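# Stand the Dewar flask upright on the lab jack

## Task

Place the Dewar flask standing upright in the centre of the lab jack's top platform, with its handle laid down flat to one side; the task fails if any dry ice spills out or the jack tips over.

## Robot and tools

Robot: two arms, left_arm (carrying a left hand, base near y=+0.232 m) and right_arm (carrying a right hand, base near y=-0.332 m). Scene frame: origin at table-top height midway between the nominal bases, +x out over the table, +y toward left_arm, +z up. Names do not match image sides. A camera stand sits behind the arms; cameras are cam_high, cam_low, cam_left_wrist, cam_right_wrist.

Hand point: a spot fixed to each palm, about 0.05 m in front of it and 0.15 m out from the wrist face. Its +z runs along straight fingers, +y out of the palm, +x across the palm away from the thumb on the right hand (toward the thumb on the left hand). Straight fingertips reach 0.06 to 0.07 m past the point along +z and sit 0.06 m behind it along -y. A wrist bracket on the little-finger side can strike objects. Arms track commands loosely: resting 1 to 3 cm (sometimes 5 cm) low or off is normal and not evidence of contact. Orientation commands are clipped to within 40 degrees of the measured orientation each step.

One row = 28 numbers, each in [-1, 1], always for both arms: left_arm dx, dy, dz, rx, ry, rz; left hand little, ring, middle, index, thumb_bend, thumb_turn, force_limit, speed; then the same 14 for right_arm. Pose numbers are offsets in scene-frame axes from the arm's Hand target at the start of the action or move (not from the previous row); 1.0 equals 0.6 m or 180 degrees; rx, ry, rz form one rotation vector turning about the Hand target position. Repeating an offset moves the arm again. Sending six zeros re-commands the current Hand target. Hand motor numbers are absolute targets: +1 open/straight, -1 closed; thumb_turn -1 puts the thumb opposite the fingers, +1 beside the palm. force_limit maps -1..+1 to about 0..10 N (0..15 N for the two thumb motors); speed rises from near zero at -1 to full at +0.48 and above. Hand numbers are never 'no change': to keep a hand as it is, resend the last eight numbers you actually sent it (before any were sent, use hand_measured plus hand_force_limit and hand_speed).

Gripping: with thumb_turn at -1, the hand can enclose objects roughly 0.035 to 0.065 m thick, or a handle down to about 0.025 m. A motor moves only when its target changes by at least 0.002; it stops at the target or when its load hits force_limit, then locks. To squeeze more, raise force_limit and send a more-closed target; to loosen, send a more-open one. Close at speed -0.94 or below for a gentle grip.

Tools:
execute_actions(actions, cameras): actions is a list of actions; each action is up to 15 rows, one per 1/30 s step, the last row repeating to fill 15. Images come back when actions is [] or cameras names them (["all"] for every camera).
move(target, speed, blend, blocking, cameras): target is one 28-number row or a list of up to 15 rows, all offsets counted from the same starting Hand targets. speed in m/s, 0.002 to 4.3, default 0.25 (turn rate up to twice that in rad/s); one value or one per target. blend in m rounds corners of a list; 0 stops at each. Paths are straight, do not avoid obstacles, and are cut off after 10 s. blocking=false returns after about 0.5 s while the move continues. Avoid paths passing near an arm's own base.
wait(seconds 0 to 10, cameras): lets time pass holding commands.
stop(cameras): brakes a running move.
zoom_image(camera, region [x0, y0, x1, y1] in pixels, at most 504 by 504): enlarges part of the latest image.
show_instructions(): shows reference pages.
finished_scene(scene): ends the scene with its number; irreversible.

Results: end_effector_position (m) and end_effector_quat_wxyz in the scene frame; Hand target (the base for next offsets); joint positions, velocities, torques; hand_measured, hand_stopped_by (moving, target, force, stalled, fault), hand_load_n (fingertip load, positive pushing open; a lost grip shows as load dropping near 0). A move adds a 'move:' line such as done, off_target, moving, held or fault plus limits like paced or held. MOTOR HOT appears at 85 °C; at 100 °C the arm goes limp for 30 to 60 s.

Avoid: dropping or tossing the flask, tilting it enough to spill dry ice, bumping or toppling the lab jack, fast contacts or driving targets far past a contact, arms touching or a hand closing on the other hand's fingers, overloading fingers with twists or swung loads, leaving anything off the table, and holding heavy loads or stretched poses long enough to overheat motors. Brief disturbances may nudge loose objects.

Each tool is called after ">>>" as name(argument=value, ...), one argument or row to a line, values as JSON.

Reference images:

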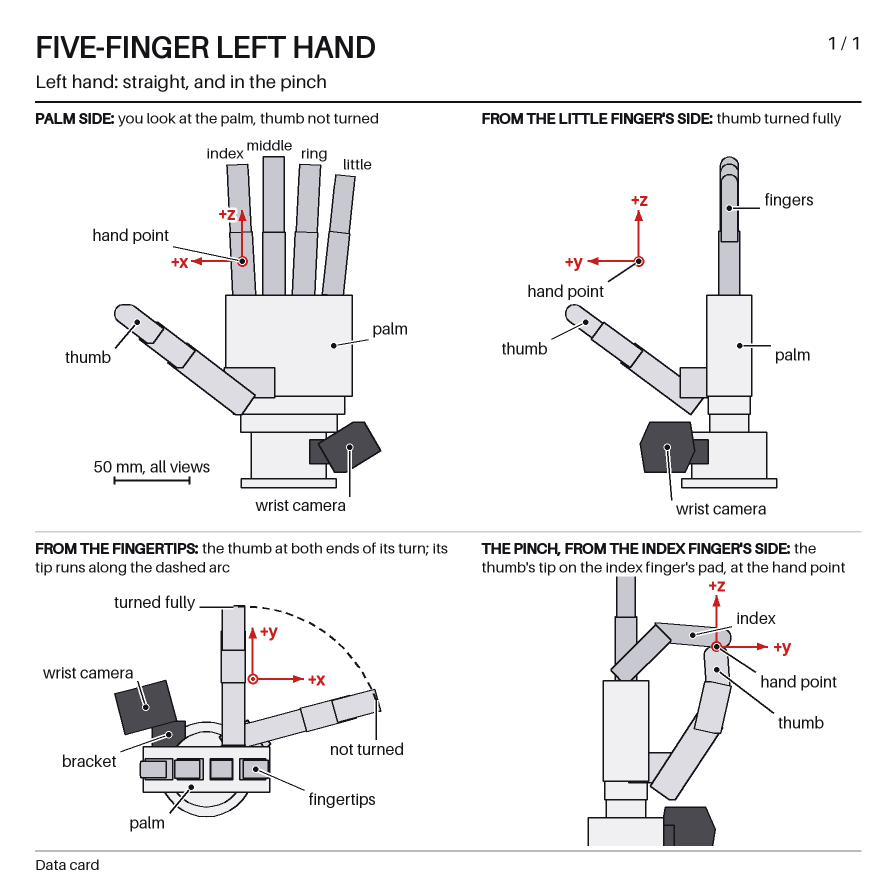

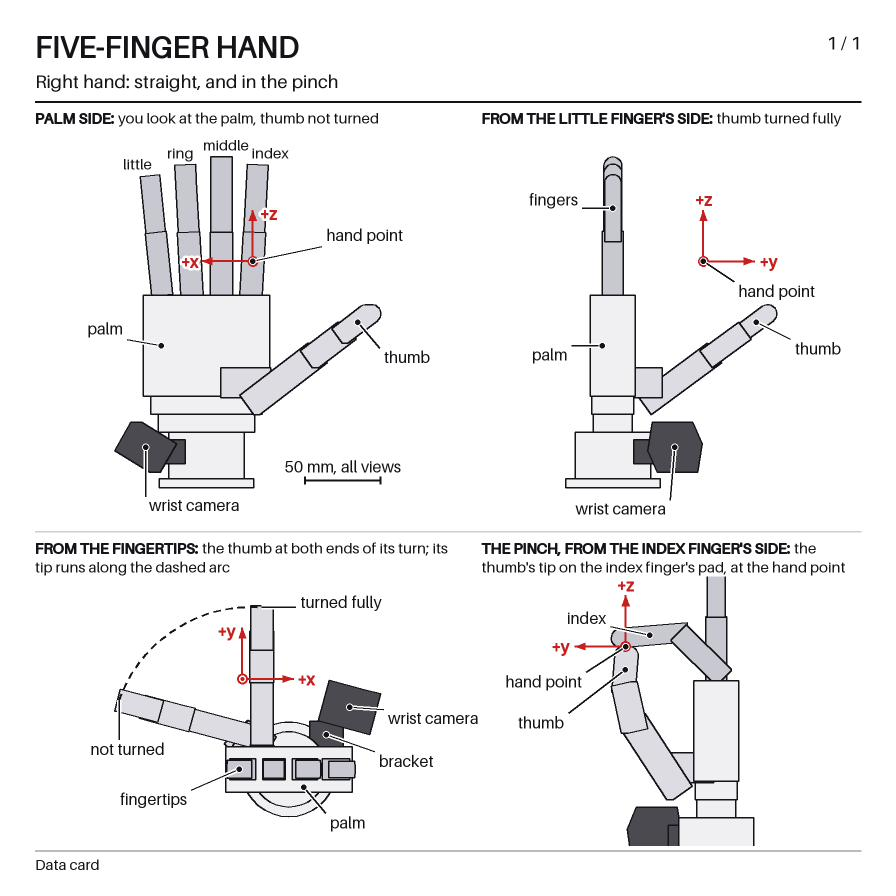

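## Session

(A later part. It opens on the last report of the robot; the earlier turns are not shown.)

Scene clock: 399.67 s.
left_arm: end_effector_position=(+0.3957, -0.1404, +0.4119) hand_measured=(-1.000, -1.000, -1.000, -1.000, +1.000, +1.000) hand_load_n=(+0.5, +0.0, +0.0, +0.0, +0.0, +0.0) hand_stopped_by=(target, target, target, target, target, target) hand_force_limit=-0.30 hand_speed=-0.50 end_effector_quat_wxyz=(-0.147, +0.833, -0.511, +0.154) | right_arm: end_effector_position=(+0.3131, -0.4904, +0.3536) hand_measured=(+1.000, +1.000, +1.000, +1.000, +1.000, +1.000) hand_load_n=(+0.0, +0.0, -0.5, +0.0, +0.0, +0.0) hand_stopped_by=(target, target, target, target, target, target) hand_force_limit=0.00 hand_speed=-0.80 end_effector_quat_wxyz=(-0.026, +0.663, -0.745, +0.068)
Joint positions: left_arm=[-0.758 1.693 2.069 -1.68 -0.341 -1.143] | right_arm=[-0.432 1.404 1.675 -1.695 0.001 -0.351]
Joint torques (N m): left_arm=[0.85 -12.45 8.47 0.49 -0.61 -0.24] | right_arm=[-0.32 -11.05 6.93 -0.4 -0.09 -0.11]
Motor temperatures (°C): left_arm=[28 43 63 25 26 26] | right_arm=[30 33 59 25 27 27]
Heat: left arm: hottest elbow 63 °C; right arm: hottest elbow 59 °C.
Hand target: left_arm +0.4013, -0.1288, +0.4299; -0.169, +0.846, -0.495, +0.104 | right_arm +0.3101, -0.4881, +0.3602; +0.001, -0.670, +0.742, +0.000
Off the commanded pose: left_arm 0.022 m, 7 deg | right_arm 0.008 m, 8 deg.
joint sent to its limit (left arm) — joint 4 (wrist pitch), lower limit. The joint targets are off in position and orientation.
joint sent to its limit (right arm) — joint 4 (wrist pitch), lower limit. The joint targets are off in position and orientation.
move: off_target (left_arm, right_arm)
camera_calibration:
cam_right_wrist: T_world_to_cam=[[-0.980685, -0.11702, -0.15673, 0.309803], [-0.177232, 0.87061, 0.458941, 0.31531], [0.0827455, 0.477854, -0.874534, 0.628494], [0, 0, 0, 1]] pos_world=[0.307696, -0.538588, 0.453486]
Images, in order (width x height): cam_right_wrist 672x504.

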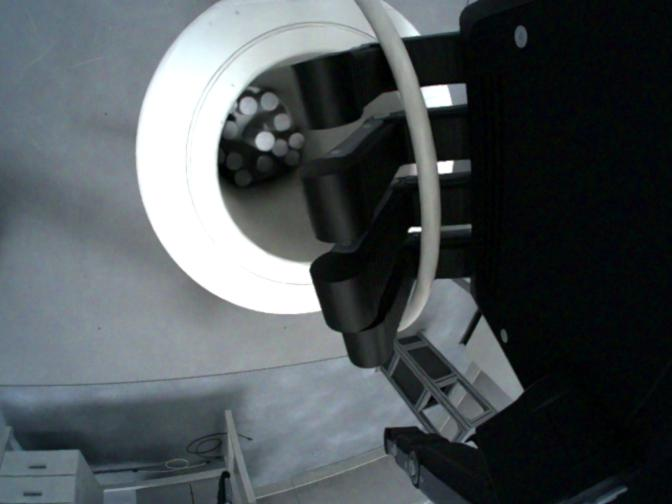

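>>> move(
  target=[0,0,0,0,0,0,0.1,0.1,0.1,0.1,1,1,-0.3,-0.5,0,0,0,0,0,0,1,1,1,1,1,1,0,-0.8],
  speed=0.03,
  cameras=["cam_high","cam_low","cam_right_wrist"],
)

>>> zoom_image(
  camera="cam_low",
  region=[370, 70, 496, 330],
)

Scene clock: 411.53 s.
left_arm: end_effector_position=(+0.3969, -0.1392, +0.4120) hand_measured=(+0.100, +0.100, +0.100, +0.100, +1.000, +1.000) hand_load_n=(+0.0, +0.5, +0.0, +0.0, +0.0, +0.0) hand_stopped_by=(target, target, target, target, target, target) hand_force_limit=-0.30 hand_speed=-0.50 end_effector_quat_wxyz=(-0.151, +0.833, -0.509, +0.154) | right_arm: end_effector_position=(+0.3131, -0.4904, +0.3536) hand_measured=(+1.000, +1.000, +1.000, +1.000, +1.000, +1.000) hand_load_n=(+0.0, +0.0, +0.0, +0.0, -0.5, +0.0) hand_stopped_by=(target, target, target, target, target, target) hand_force_limit=0.00 hand_speed=-0.80 end_effector_quat_wxyz=(-0.026, +0.663, -0.745, +0.068)
Joint positions: left_arm=[-0.758 1.693 2.069 -1.68 -0.348 -1.145] | right_arm=[-0.432 1.404 1.675 -1.695 0.001 -0.351]
Joint torques (N m): left_arm=[0.91 -12.75 8.47 0.42 -0.35 -0.19] | right_arm=[-0.38 -11.05 6.91 -0.39 -0.1 -0.11]
Motor temperatures (°C): left_arm=[28 42 61 25 26 26] | right_arm=[30 33 59 25 27 27]
Heat: left arm: hottest elbow 61 °C; right arm: hottest elbow 59 °C.
Hand target: left_arm +0.4013, -0.1288, +0.4299; -0.169, +0.846, -0.495, +0.104 | right_arm +0.3101, -0.4881, +0.3602; +0.001, -0.670, +0.742, +0.000
Off the commanded pose: left_arm 0.021 m, 6 deg | right_arm 0.008 m, 8 deg.
joint sent to its limit (left arm) — joint 4 (wrist pitch), lower limit. The joint targets are off in position and orientation.
joint sent to its limit (right arm) — joint 4 (wrist pitch), lower limit. The joint targets are off in position and orientation.
move: off_target (left_arm, right_arm)
camera_calibration:
cam_right_wrist: T_world_to_cam=[[-0.980685, -0.11702, -0.15673, 0.309803], [-0.177232, 0.87061, 0.458941, 0.31531], [0.0827455, 0.477854, -0.874534, 0.628494], [0, 0, 0, 1]] pos_world=[0.307696, -0.538588, 0.453486]
Images, in order (width x height): cam_high 896x504, cam_low 896x504, cam_right_wrist 672x504.

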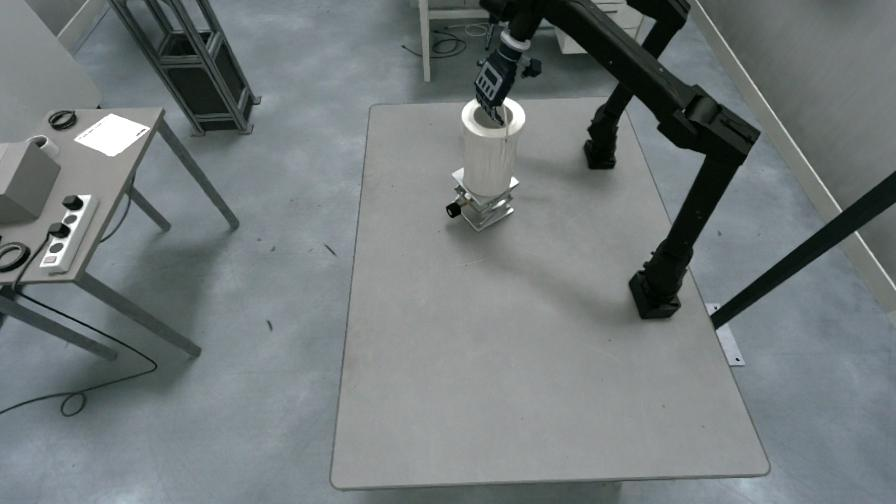

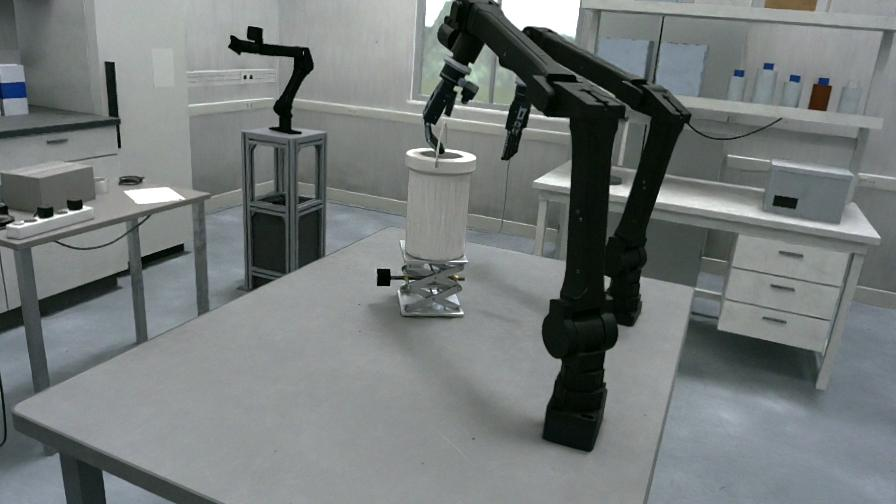

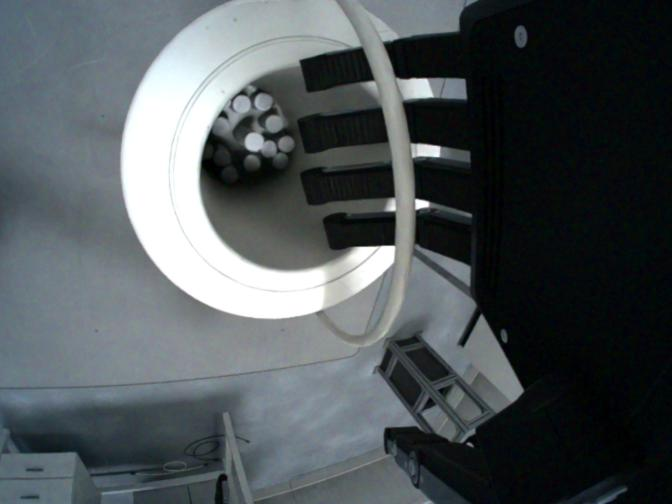

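Scaled by 1.938 from the camera's 896x504 image, which has a finer 1280x720 frame.

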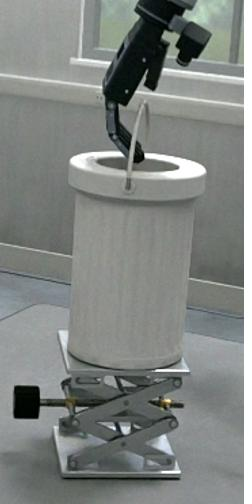

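>>> zoom_image(
  camera="cam_high",
  region=[430, 80, 560, 240],
)

>>> zoom_image(
  camera="cam_low",
  region=[370, 130, 500, 330],
)

Scaled by 3.150 from the camera's 896x504 image, which has a finer 1280x720 frame.

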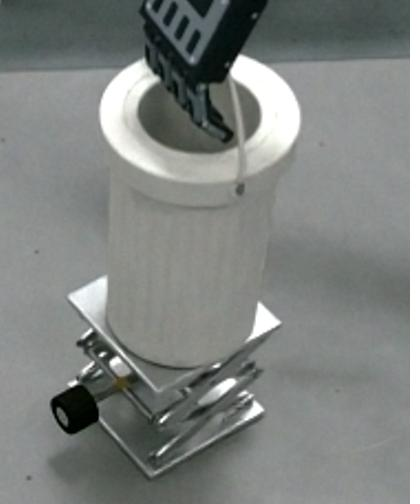

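Scaled by 2.520 from the camera's 896x504 image, which has a finer 1280x720 frame.

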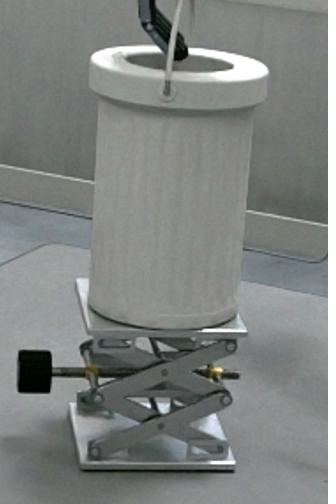

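>>> move(
  target=[0.012,0.007,0.028,0,0,0,0.1,0.1,0.1,0.1,1,1,-0.3,-0.5,0,0,0,0,0,0,1,1,1,1,1,1,0,-0.8],
  speed=0.04,
  cameras=["cam_high","cam_low","cam_right_wrist"],
)

>>> zoom_image(
  camera="cam_low",
  region=[370, 130, 500, 330],
)

>>> zoom_image(
  camera="cam_high",
  region=[430, 80, 560, 240],
)

Scene clock: 463.13 s.
left_arm: end_effector_position=(+0.4006, -0.1344, +0.4119) hand_measured=(+0.100, +0.100, +0.100, +0.100, +1.000, +1.000) hand_load_n=(+0.0, +0.0, +0.0, +0.0, +0.0, +0.0) hand_stopped_by=(target, target, target, target, target, target) hand_force_limit=-0.30 hand_speed=-0.50 end_effector_quat_wxyz=(-0.152, +0.835, -0.507, +0.153) | right_arm: end_effector_position=(+0.3131, -0.4904, +0.3536) hand_measured=(+1.000, +1.000, +1.000, +1.000, +1.000, +1.000) hand_load_n=(+0.0, +0.0, +0.0, -0.5, +0.0, +0.0) hand_stopped_by=(target, target, target, target, target, target) hand_force_limit=0.00 hand_speed=-0.80 end_effector_quat_wxyz=(-0.026, +0.663, -0.745, +0.068)
Joint positions: left_arm=[-0.748 1.693 2.069 -1.68 -0.348 -1.14] | right_arm=[-0.432 1.404 1.675 -1.695 0.001 -0.351]
Joint torques (N m): left_arm=[1.55 -12.57 11.74 0.49 -0.16 0.02] | right_arm=[-0.32 -11.05 6.91 -0.39 -0.09 -0.11]
Motor temperatures (°C): left_arm=[28 42 55 25 26 26] | right_arm=[30 33 59 25 27 27]
Heat: left arm: hottest elbow 55 °C; right arm: hottest elbow 59 °C.
Hand target: left_arm +0.4085, -0.1246, +0.4467; -0.169, +0.846, -0.495, +0.104 | right_arm +0.3101, -0.4881, +0.3602; +0.001, -0.670, +0.742, +0.000
Off the commanded pose: left_arm 0.037 m, 6 deg | right_arm 0.008 m, 8 deg.
joint sent to its limit (left arm) — joint 4 (wrist pitch), lower limit. The joint targets are off in position and orientation.
joint sent to its limit (right arm) — joint 4 (wrist pitch), lower limit. The joint targets are off in position and orientation.
move: off_target (left_arm, right_arm)
camera_calibration:
cam_right_wrist: T_world_to_cam=[[-0.980685, -0.11702, -0.15673, 0.309803], [-0.177232, 0.87061, 0.458941, 0.31531], [0.0827455, 0.477854, -0.874534, 0.628494], [0, 0, 0, 1]] pos_world=[0.307696, -0.538588, 0.453486]
Images, in order (width x height): cam_high 896x504, cam_low 896x504, cam_right_wrist 672x504.

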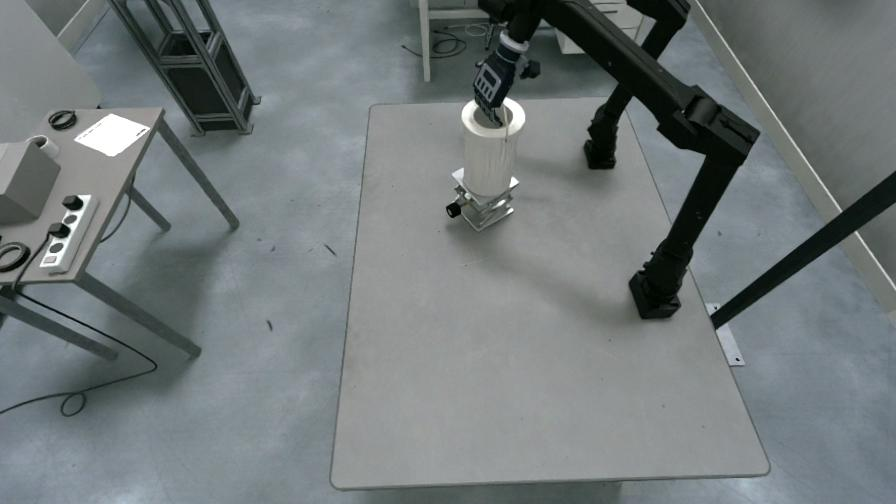

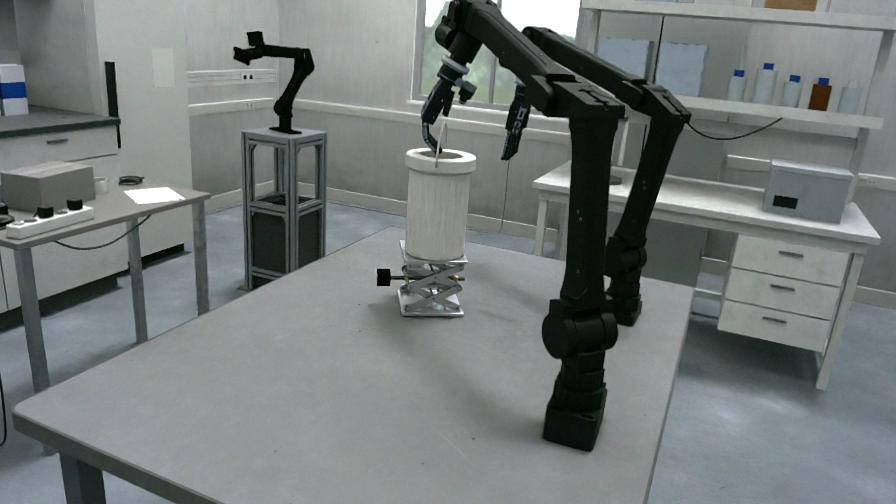

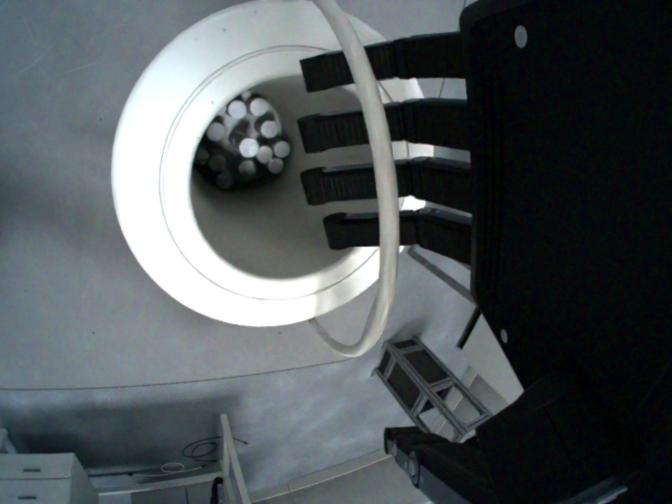

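Scaled by 2.520 from the camera's 896x504 image, which has a finer 1280x720 frame.

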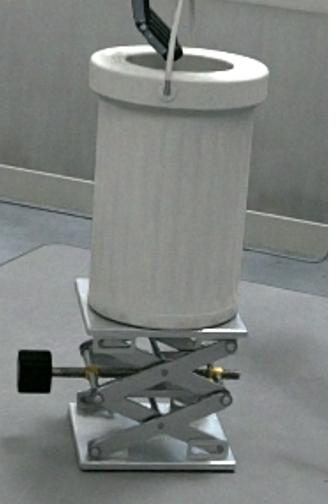

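Scaled by 3.150 from the camera's 896x504 image, which has a finer 1280x720 frame.

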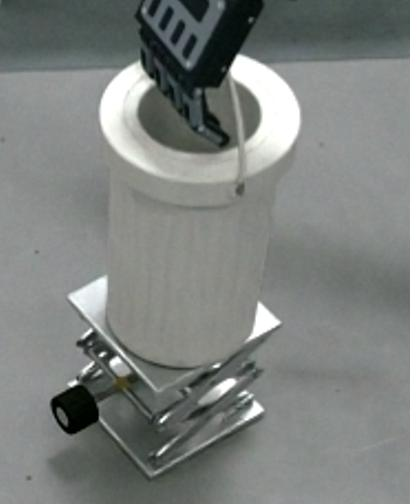

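>>> move(
  target=[0,0,0.035,0,0,0,0.1,0.1,0.1,0.1,1,1,-0.3,-0.5,0,0,0,0,0,0,1,1,1,1,1,1,0,-0.8],
  speed=0.04,
  cameras=["cam_low","cam_right_wrist"],
)

>>> zoom_image(
  camera="cam_low",
  region=[370, 70, 500, 330],
)

Scene clock: 470.43 s.
left_arm: end_effector_position=(+0.4036, -0.1359, +0.4285) hand_measured=(+0.100, +0.100, +0.100, +0.100, +1.000, +1.000) hand_load_n=(+0.0, +0.0, +0.0, +0.0, +0.0, -0.5) hand_stopped_by=(target, target, target, target, target, target) hand_force_limit=-0.30 hand_speed=-0.50 end_effector_quat_wxyz=(-0.150, +0.832, -0.507, +0.171) | right_arm: end_effector_position=(+0.3131, -0.4904, +0.3536) hand_measured=(+1.000, +1.000, +1.000, +1.000, +1.000, +1.000) hand_load_n=(+0.0, +0.0, +0.0, +0.0, +0.0, +0.0) hand_stopped_by=(target, target, target, target, target, target) hand_force_limit=0.00 hand_speed=-0.80 end_effector_quat_wxyz=(-0.026, +0.663, -0.745, +0.068)
Joint positions: left_arm=[-0.746 1.691 2.105 -1.68 -0.348 -1.128] | right_arm=[-0.432 1.404 1.675 -1.695 0.001 -0.351]
Joint torques (N m): left_arm=[1.44 -13.16 11.7 0.57 -0.08 0.02] | right_arm=[-0.32 -10.99 6.91 -0.39 -0.09 -0.11]
Motor temperatures (°C): left_arm=[28 42 55 25 26 26] | right_arm=[30 33 59 25 27 27]
Heat: left arm: hottest elbow 55 °C; right arm: hottest elbow 59 °C.
Hand target: left_arm +0.4085, -0.1246, +0.4677; -0.169, +0.846, -0.495, +0.104 | right_arm +0.3101, -0.4881, +0.3602; +0.001, -0.670, +0.742, +0.000
Off the commanded pose: left_arm 0.041 m, 8 deg | right_arm 0.008 m, 8 deg.
joint sent to its limit (left arm) — joint 4 (wrist pitch), lower limit. The joint targets are off in position and orientation.
joint sent to its limit (right arm) — joint 4 (wrist pitch), lower limit. The joint targets are off in position and orientation.
move: off_target (left_arm, right_arm)
camera_calibration:
cam_right_wrist: T_world_to_cam=[[-0.980685, -0.11702, -0.15673, 0.309803], [-0.177232, 0.87061, 0.458941, 0.31531], [0.0827455, 0.477854, -0.874534, 0.628494], [0, 0, 0, 1]] pos_world=[0.307696, -0.538588, 0.453486]
Images, in order (width x height): cam_low 896x504, cam_right_wrist 672x504.

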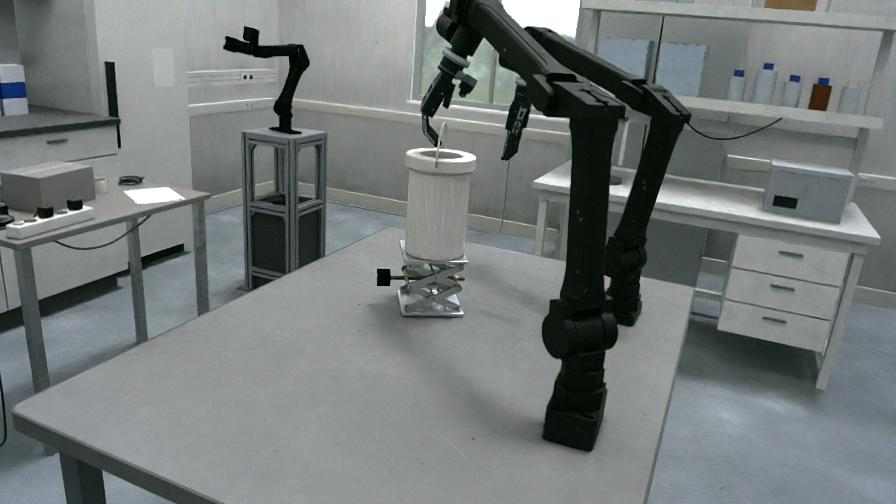

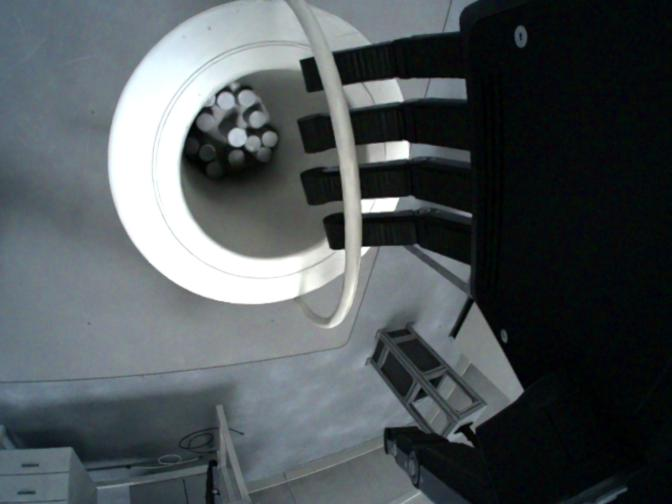

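Scaled by 1.938 from the camera's 896x504 image, which has a finer 1280x720 frame.

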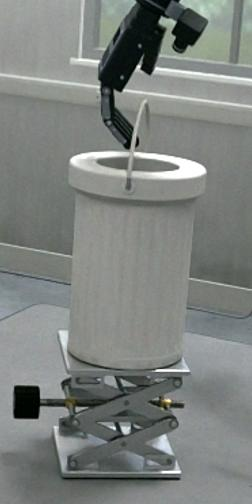

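>>> move(
  target=[0,0,0.025,0,0,0,0.5,0.5,0.5,0.5,1,1,-0.3,-0.5,0,0,0,0,0,0,1,1,1,1,1,1,0,-0.8],
  speed=0.04,
  cameras=["cam_low","cam_right_wrist"],
)

>>> zoom_image(
  camera="cam_low",
  region=[370, 70, 500, 330],
)

Scene clock: 484.97 s.
left_arm: end_effector_position=(+0.4045, -0.1366, +0.4428) hand_measured=(+0.500, +0.500, +0.500, +0.500, +1.000, +1.000) hand_load_n=(+0.0, +0.0, -0.5, +0.0, +0.0, +0.0) hand_stopped_by=(target, target, target, target, target, target) hand_force_limit=-0.30 hand_speed=-0.50 end_effector_quat_wxyz=(-0.149, +0.829, -0.507, +0.185) | right_arm: end_effector_position=(+0.3131, -0.4904, +0.3536) hand_measured=(+1.000, +1.000, +1.000, +1.000, +1.000, +1.000) hand_load_n=(+0.0, +0.0, +0.0, +0.0, +0.0, +0.0) hand_stopped_by=(target, target, target, target, target, target) hand_force_limit=0.00 hand_speed=-0.80 end_effector_quat_wxyz=(-0.026, +0.663, -0.745, +0.068)
Joint positions: left_arm=[-0.746 1.687 2.133 -1.68 -0.348 -1.119] | right_arm=[-0.432 1.404 1.675 -1.695 0.001 -0.351]
Joint torques (N m): left_arm=[1.03 -12.92 11.64 0.64 -0.09 0.02] | right_arm=[-0.32 -11.05 6.91 -0.39 -0.09 -0.11]
Motor temperatures (°C): left_arm=[28 41 59 25 26 26] | right_arm=[30 33 59 25 27 27]
Heat: left arm: hottest elbow 59 °C; right arm: hottest elbow 59 °C.
Hand target: left_arm +0.4085, -0.1246, +0.4827; -0.169, +0.846, -0.495, +0.104 | right_arm +0.3101, -0.4881, +0.3602; +0.001, -0.670, +0.742, +0.000
Off the commanded pose: left_arm 0.042 m, 10 deg | right_arm 0.008 m, 8 deg.
joint sent to its limit (left arm) — joint 4 (wrist pitch), lower limit. The joint targets are off in position and orientation.
joint sent to its limit (right arm) — joint 4 (wrist pitch), lower limit. The joint targets are off in position and orientation.
move: off_target (left_arm, right_arm)
camera_calibration:
cam_right_wrist: T_world_to_cam=[[-0.980685, -0.11702, -0.15673, 0.309803], [-0.177232, 0.87061, 0.458941, 0.31531], [0.0827455, 0.477854, -0.874534, 0.628494], [0, 0, 0, 1]] pos_world=[0.307696, -0.538588, 0.453486]
Images, in order (width x height): cam_low 896x504, cam_right_wrist 672x504.

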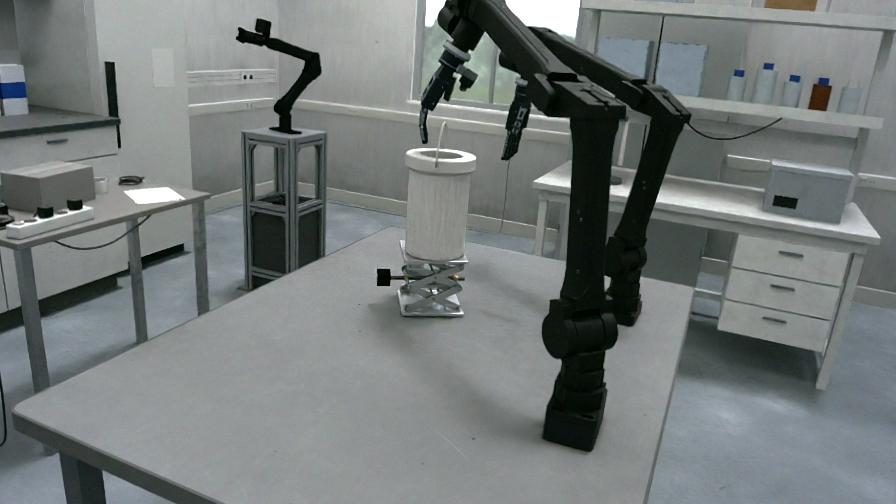

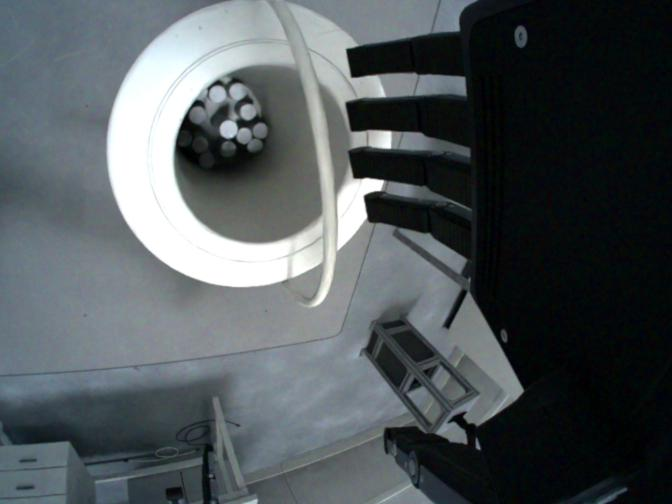

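Scaled by 1.938 from the camera's 896x504 image, which has a finer 1280x720 frame.

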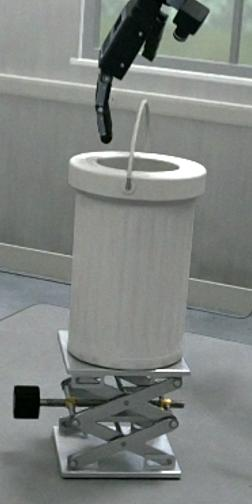

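>>> move(
  target=[-0.129,-0.0765,0,0,0,0,1,1,1,1,1,1,-0.3,-0.5,0,0,0,0,0,0,1,1,1,1,1,1,0,-0.8],
  speed=0.05,
  cameras=["cam_low","cam_right_wrist"],
)

>>> zoom_image(
  camera="cam_low",
  region=[370, 70, 500, 330],
)

Scene clock: 505.33 s.
left_arm: end_effector_position=(+0.3436, -0.1672, +0.4621) hand_measured=(+1.000, +1.000, +1.000, +1.000, +1.000, +1.000) hand_load_n=(+0.0, +0.0, +0.0, +0.0, +0.0, +0.0) hand_stopped_by=(target, target, target, target, target, target) hand_force_limit=-0.30 hand_speed=-0.50 end_effector_quat_wxyz=(-0.134, +0.825, -0.506, +0.213) | right_arm: end_effector_position=(+0.3131, -0.4904, +0.3536) hand_measured=(+1.000, +1.000, +1.000, +1.000, +1.000, +1.000) hand_load_n=(+0.0, +0.0, +0.0, +0.0, +0.0, +0.0) hand_stopped_by=(target, target, target, target, target, target) hand_force_limit=0.00 hand_speed=-0.80 end_effector_quat_wxyz=(-0.026, +0.663, -0.745, +0.068)
Joint positions: left_arm=[-0.87 1.601 2.065 -1.68 -0.372 -1.232] | right_arm=[-0.432 1.404 1.675 -1.695 0.001 -0.351]
Joint torques (N m): left_arm=[-1.2 -11.69 8.05 0.62 -0.21 -0.32] | right_arm=[-0.32 -11.05 6.91 -0.39 -0.09 -0.11]
Motor temperatures (°C): left_arm=[28 41 61 25 26 26] | right_arm=[30 33 59 25 27 27]
Heat: left arm: hottest elbow 61 °C; right arm: hottest elbow 59 °C.
Hand target: left_arm +0.3311, -0.1705, +0.4827; -0.169, +0.846, -0.495, +0.104 | right_arm +0.3101, -0.4881, +0.3602; +0.001, -0.670, +0.742, +0.000
Off the commanded pose: left_arm 0.024 m, 13 deg | right_arm 0.008 m, 8 deg.
joint sent to its limit (left arm) — joint 4 (wrist pitch), lower limit. The joint targets are off in position and orientation.
joint sent to its limit (right arm) — joint 4 (wrist pitch), lower limit. The joint targets are off in position and orientation.
move: off_target (left_arm, right_arm)
camera_calibration:
cam_right_wrist: T_world_to_cam=[[-0.980685, -0.11702, -0.15673, 0.309803], [-0.177232, 0.87061, 0.458941, 0.31531], [0.0827455, 0.477854, -0.874534, 0.628494], [0, 0, 0, 1]] pos_world=[0.307696, -0.538588, 0.453486]
Images, in order (width x height): cam_low 896x504, cam_right_wrist 672x504.

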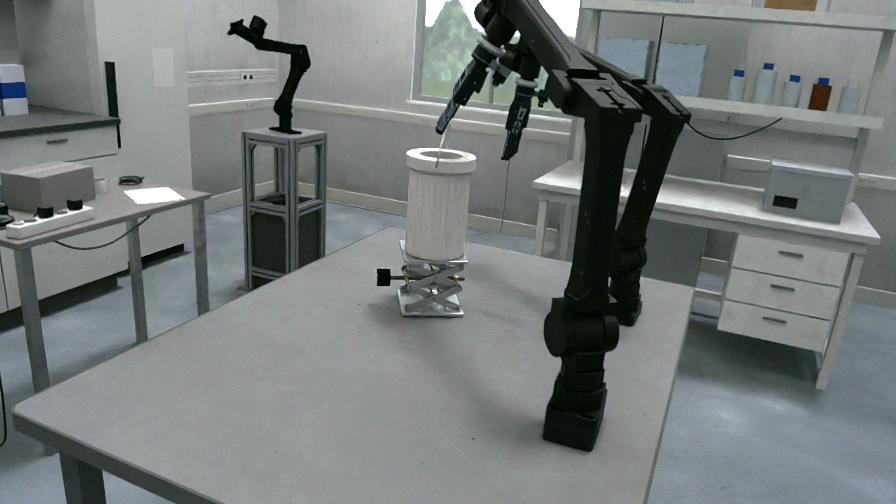

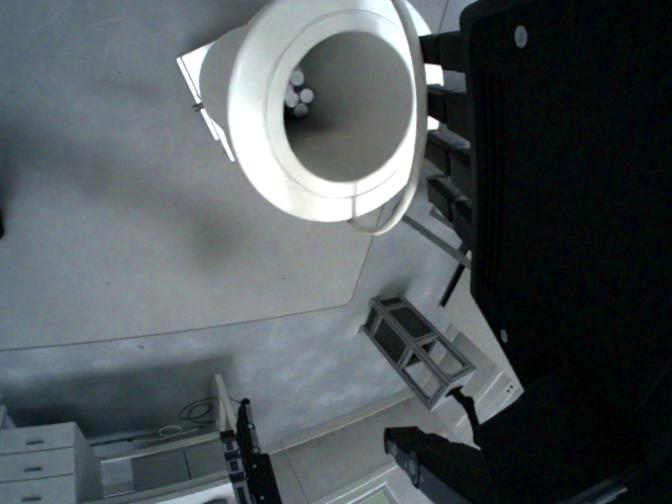

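Scaled by 1.938 from the camera's 896x504 image, which has a finer 1280x720 frame.

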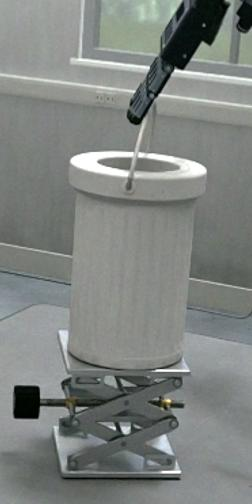

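>>> move(
  target=[-0.025,-0.015,-0.04,0,0,0,1,1,1,1,1,1,-0.3,-0.5,0,0,0,0,0,0,1,1,1,1,1,1,0,-0.8],
  speed=0.05,
  cameras=["cam_low","cam_right_wrist"],
)

>>> zoom_image(
  camera="cam_low",
  region=[370, 70, 500, 330],
)

Scene clock: 513.90 s.
left_arm: end_effector_position=(+0.3274, -0.1763, +0.4391) hand_measured=(+1.000, +1.000, +1.000, +1.000, +1.000, +1.000) hand_load_n=(+0.0, +0.0, +0.0, +0.0, +0.0, +0.0) hand_stopped_by=(target, target, target, target, target, target) hand_force_limit=-0.30 hand_speed=-0.50 end_effector_quat_wxyz=(-0.135, +0.829, -0.507, +0.193) | right_arm: end_effector_position=(+0.3131, -0.4904, +0.3536) hand_measured=(+1.000, +1.000, +1.000, +1.000, +1.000, +1.000) hand_load_n=(+0.0, +0.0, +0.0, +0.0, +0.0, +0.0) hand_stopped_by=(target, target, target, target, target, target) hand_force_limit=0.00 hand_speed=-0.80 end_effector_quat_wxyz=(-0.026, +0.663, -0.745, +0.068)
Joint positions: left_arm=[-0.906 1.596 2.006 -1.68 -0.375 -1.281] | right_arm=[-0.432 1.404 1.675 -1.695 0.001 -0.351]
Joint torques (N m): left_arm=[-1.03 -12.1 8.14 0.64 -0.2 -0.3] | right_arm=[-0.38 -11.05 6.91 -0.39 -0.09 -0.11]
Motor temperatures (°C): left_arm=[28 40 60 25 26 26] | right_arm=[30 33 59 25 27 27]
Heat: left arm: hottest elbow 60 °C; right arm: hottest elbow 59 °C.
Hand target: left_arm +0.3161, -0.1795, +0.4587; -0.169, +0.846, -0.495, +0.104 | right_arm +0.3101, -0.4881, +0.3602; +0.001, -0.670, +0.742, +0.000
Off the commanded pose: left_arm 0.023 m, 11 deg | right_arm 0.008 m, 8 deg.
joint sent to its limit (left arm) — joint 4 (wrist pitch), lower limit. The joint targets are off in position and orientation.
joint sent to its limit (right arm) — joint 4 (wrist pitch), lower limit. The joint targets are off in position and orientation.
move: off_target (left_arm, right_arm)
camera_calibration:
cam_right_wrist: T_world_to_cam=[[-0.980685, -0.11702, -0.15673, 0.309803], [-0.177232, 0.87061, 0.458941, 0.31531], [0.0827455, 0.477854, -0.874534, 0.628494], [0, 0, 0, 1]] pos_world=[0.307696, -0.538588, 0.453486]
Images, in order (width x height): cam_low 896x504, cam_right_wrist 672x504.

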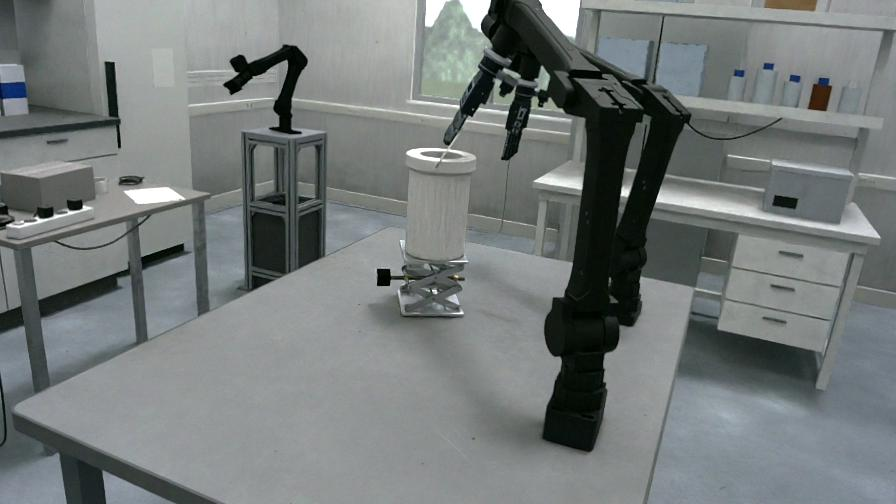

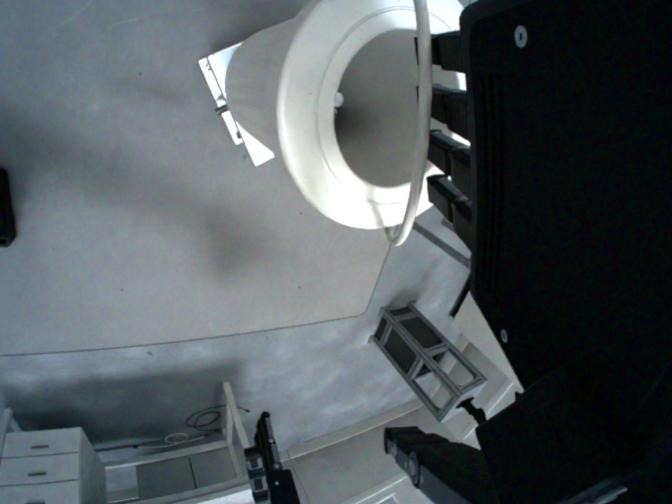

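Scaled by 1.938 from the camera's 896x504 image, which has a finer 1280x720 frame.

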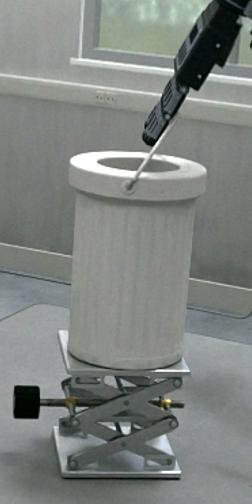

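>>> move(
  target=[-0.055,-0.033,-0.01,0,0,0,1,1,1,1,1,1,-0.3,-0.5,0,0,0,0,0,0,1,1,1,1,1,1,0,-0.8],
  speed=0.05,
  cameras=["cam_low","cam_right_wrist"],
)

>>> zoom_image(
  camera="cam_low",
  region=[370, 70, 500, 330],
)

Scene clock: 521.27 s.
left_arm: end_effector_position=(+0.2946, -0.1972, +0.4313) hand_measured=(+1.000, +1.000, +1.000, +1.000, +1.000, +1.000) hand_load_n=(+0.0, +0.0, +0.0, +0.0, +0.0, +0.0) hand_stopped_by=(target, target, target, target, target, target) hand_force_limit=-0.30 hand_speed=-0.50 end_effector_quat_wxyz=(-0.127, +0.829, -0.509, +0.192) | right_arm: end_effector_position=(+0.3131, -0.4904, +0.3536) hand_measured=(+1.000, +1.000, +1.000, +1.000, +1.000, +1.000) hand_load_n=(+0.0, +0.0, +0.0, +0.0, +0.0, +0.0) hand_stopped_by=(target, target, target, target, target, target) hand_force_limit=0.00 hand_speed=-0.80 end_effector_quat_wxyz=(-0.026, +0.663, -0.745, +0.068)
Joint positions: left_arm=[-0.981 1.58 1.964 -1.68 -0.379 -1.357] | right_arm=[-0.432 1.404 1.675 -1.695 0.001 -0.351]
Joint torques (N m): left_arm=[-1.14 -11.81 8.13 0.58 -0.22 -0.31] | right_arm=[-0.38 -11.05 6.91 -0.39 -0.09 -0.11]
Motor temperatures (°C): left_arm=[28 40 58 25 26 26] | right_arm=[30 33 59 25 27 27]
Heat: left arm: hottest elbow 58 °C; right arm: hottest elbow 59 °C.
Hand target: left_arm +0.2831, -0.1993, +0.4527; -0.169, +0.846, -0.495, +0.104 | right_arm +0.3101, -0.4881, +0.3602; +0.001, -0.670, +0.742, +0.000
Off the commanded pose: left_arm 0.024 m, 11 deg | right_arm 0.008 m, 8 deg.
joint sent to its limit (left arm) — joint 4 (wrist pitch), lower limit. The joint targets are off in position and orientation.
joint sent to its limit (right arm) — joint 4 (wrist pitch), lower limit. The joint targets are off in position and orientation.
move: off_target (left_arm, right_arm)
camera_calibration:
cam_right_wrist: T_world_to_cam=[[-0.980685, -0.11702, -0.15673, 0.309803], [-0.177232, 0.87061, 0.458941, 0.31531], [0.0827455, 0.477854, -0.874534, 0.628494], [0, 0, 0, 1]] pos_world=[0.307696, -0.538588, 0.453486]
Images, in order (width x height): cam_low 896x504, cam_right_wrist 672x504.

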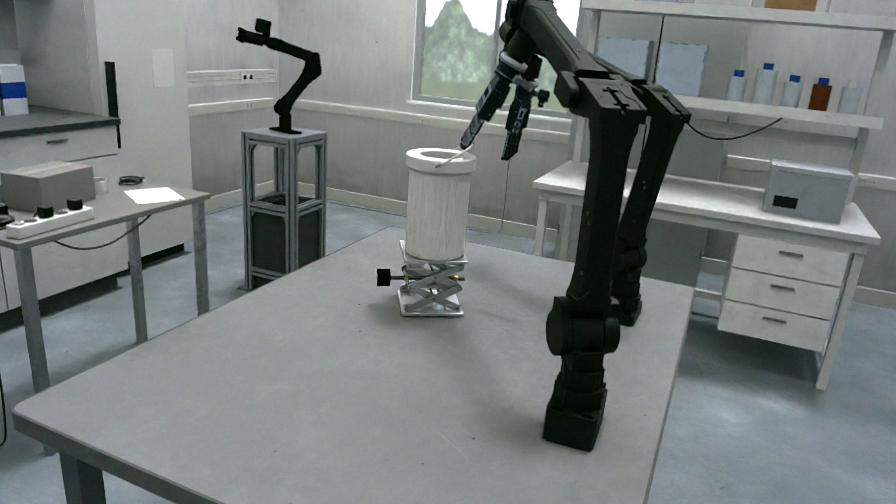

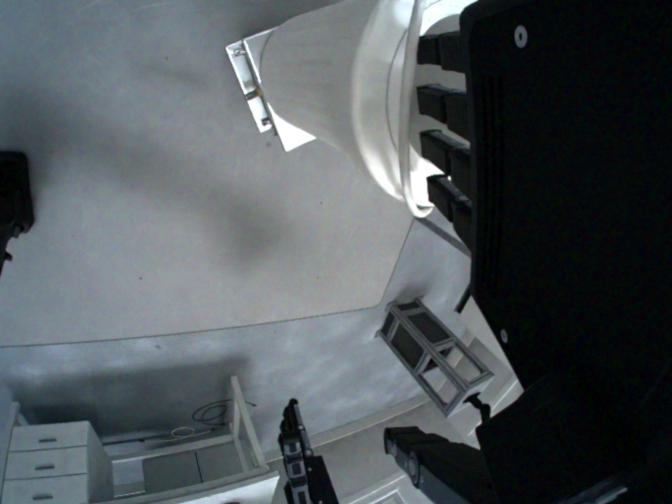

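Scaled by 1.938 from the camera's 896x504 image, which has a finer 1280x720 frame.

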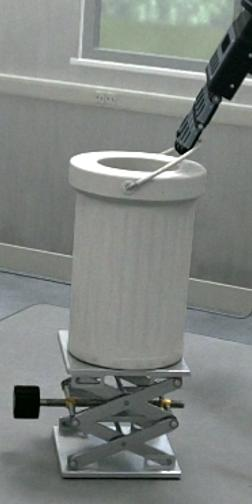

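>>> move(
  target=[-0.043,-0.0255,0,0,0,0,1,1,1,1,1,1,-0.3,-0.5,0,0,0,0,0,0,1,1,1,1,1,1,0,-0.8],
  speed=0.05,
  cameras=["cam_low","cam_high","cam_right_wrist"],
)

>>> zoom_image(
  camera="cam_low",
  region=[370, 70, 500, 330],
)

Scene clock: 533.20 s.
left_arm: end_effector_position=(+0.2676, -0.2139, +0.4322) hand_measured=(+1.000, +1.000, +1.000, +1.000, +1.000, +1.000) hand_load_n=(+0.0, +0.0, +0.0, +0.0, +0.0, +0.0) hand_stopped_by=(target, target, target, target, target, target) hand_force_limit=-0.30 hand_speed=-0.50 end_effector_quat_wxyz=(-0.116, +0.828, -0.511, +0.198) | right_arm: end_effector_position=(+0.3131, -0.4904, +0.3536) hand_measured=(+1.000, +1.000, +1.000, +1.000, +1.000, +1.000) hand_load_n=(+0.0, +0.0, +0.0, -0.5, -0.5, +0.0) hand_stopped_by=(target, target, target, target, target, target) hand_force_limit=0.00 hand_speed=-0.80 end_effector_quat_wxyz=(-0.026, +0.663, -0.745, +0.068)
Joint positions: left_arm=[-1.042 1.566 1.947 -1.68 -0.381 -1.413] | right_arm=[-0.432 1.404 1.675 -1.695 0.001 -0.351]
Joint torques (N m): left_arm=[-0.79 -11.63 8.17 0.51 -0.24 -0.32] | right_arm=[-0.38 -11.05 6.91 -0.39 -0.09 -0.11]
Motor temperatures (°C): left_arm=[28 40 58 25 26 26] | right_arm=[30 33 59 25 27 27]
Heat: left arm: hottest elbow 58 °C; right arm: hottest elbow 59 °C.
Hand target: left_arm +0.2573, -0.2146, +0.4527; -0.169, +0.846, -0.495, +0.104 | right_arm +0.3101, -0.4881, +0.3602; +0.001, -0.670, +0.742, +0.000
Off the commanded pose: left_arm 0.023 m, 13 deg | right_arm 0.008 m, 8 deg.
joint sent to its limit (left arm) — joint 4 (wrist pitch), lower limit. The joint targets are off in position and orientation.
joint sent to its limit (right arm) — joint 4 (wrist pitch), lower limit. The joint targets are off in position and orientation.
move: off_target (left_arm, right_arm)
camera_calibration:
cam_right_wrist: T_world_to_cam=[[-0.980685, -0.11702, -0.15673, 0.309803], [-0.177232, 0.87061, 0.458941, 0.31531], [0.0827455, 0.477854, -0.874534, 0.628494], [0, 0, 0, 1]] pos_world=[0.307696, -0.538588, 0.453486]
Images, in order (width x height): cam_high 896x504, cam_low 896x504, cam_right_wrist 672x504.

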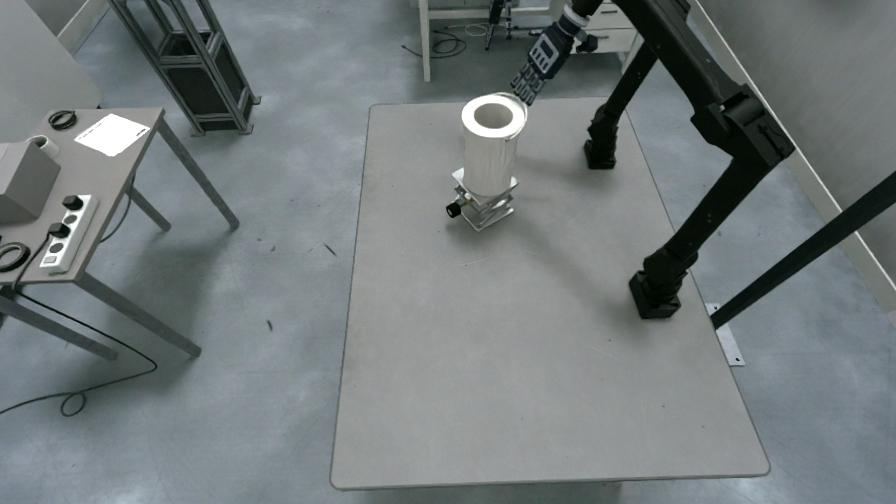

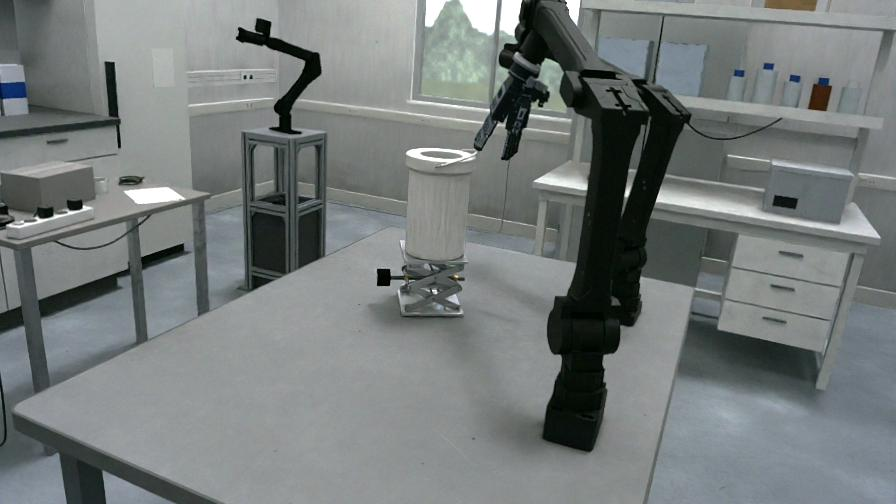

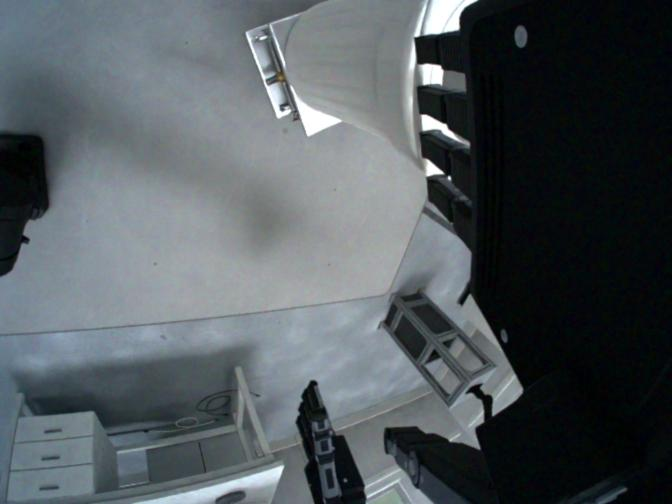

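Scaled by 1.938 from the camera's 896x504 image, which has a finer 1280x720 frame.

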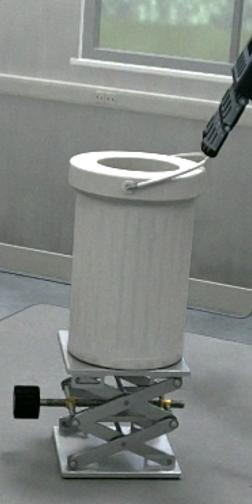

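>>> zoom_image(
  camera="cam_high",
  region=[450, 20, 610, 200],
)

>>> zoom_image(
  camera="cam_right_wrist",
  region=[340, 0, 520, 240],
)

>>> zoom_image(
  camera="cam_low",
  region=[400, 110, 500, 190],
)

Scaled by 2.800 from the camera's 896x504 image, which has a finer 1280x720 frame.

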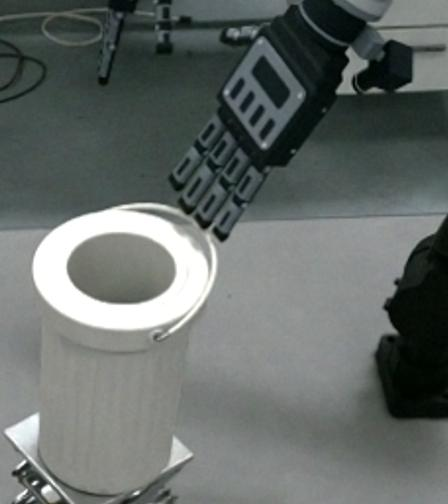

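Scaled by 2.100 from the camera's 672x504 image, which has a finer 960x720 frame.

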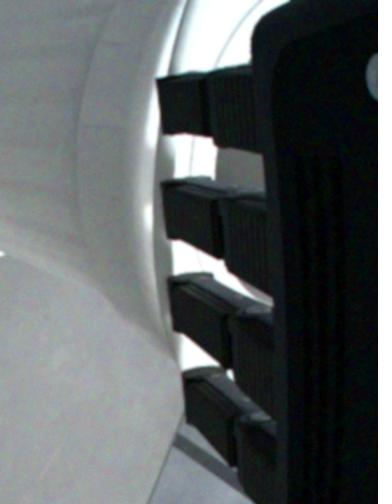

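Scaled by 5.040 from the camera's 896x504 image, which has a finer 1280x720 frame.

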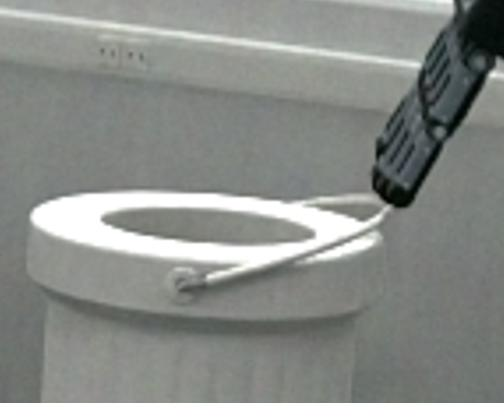

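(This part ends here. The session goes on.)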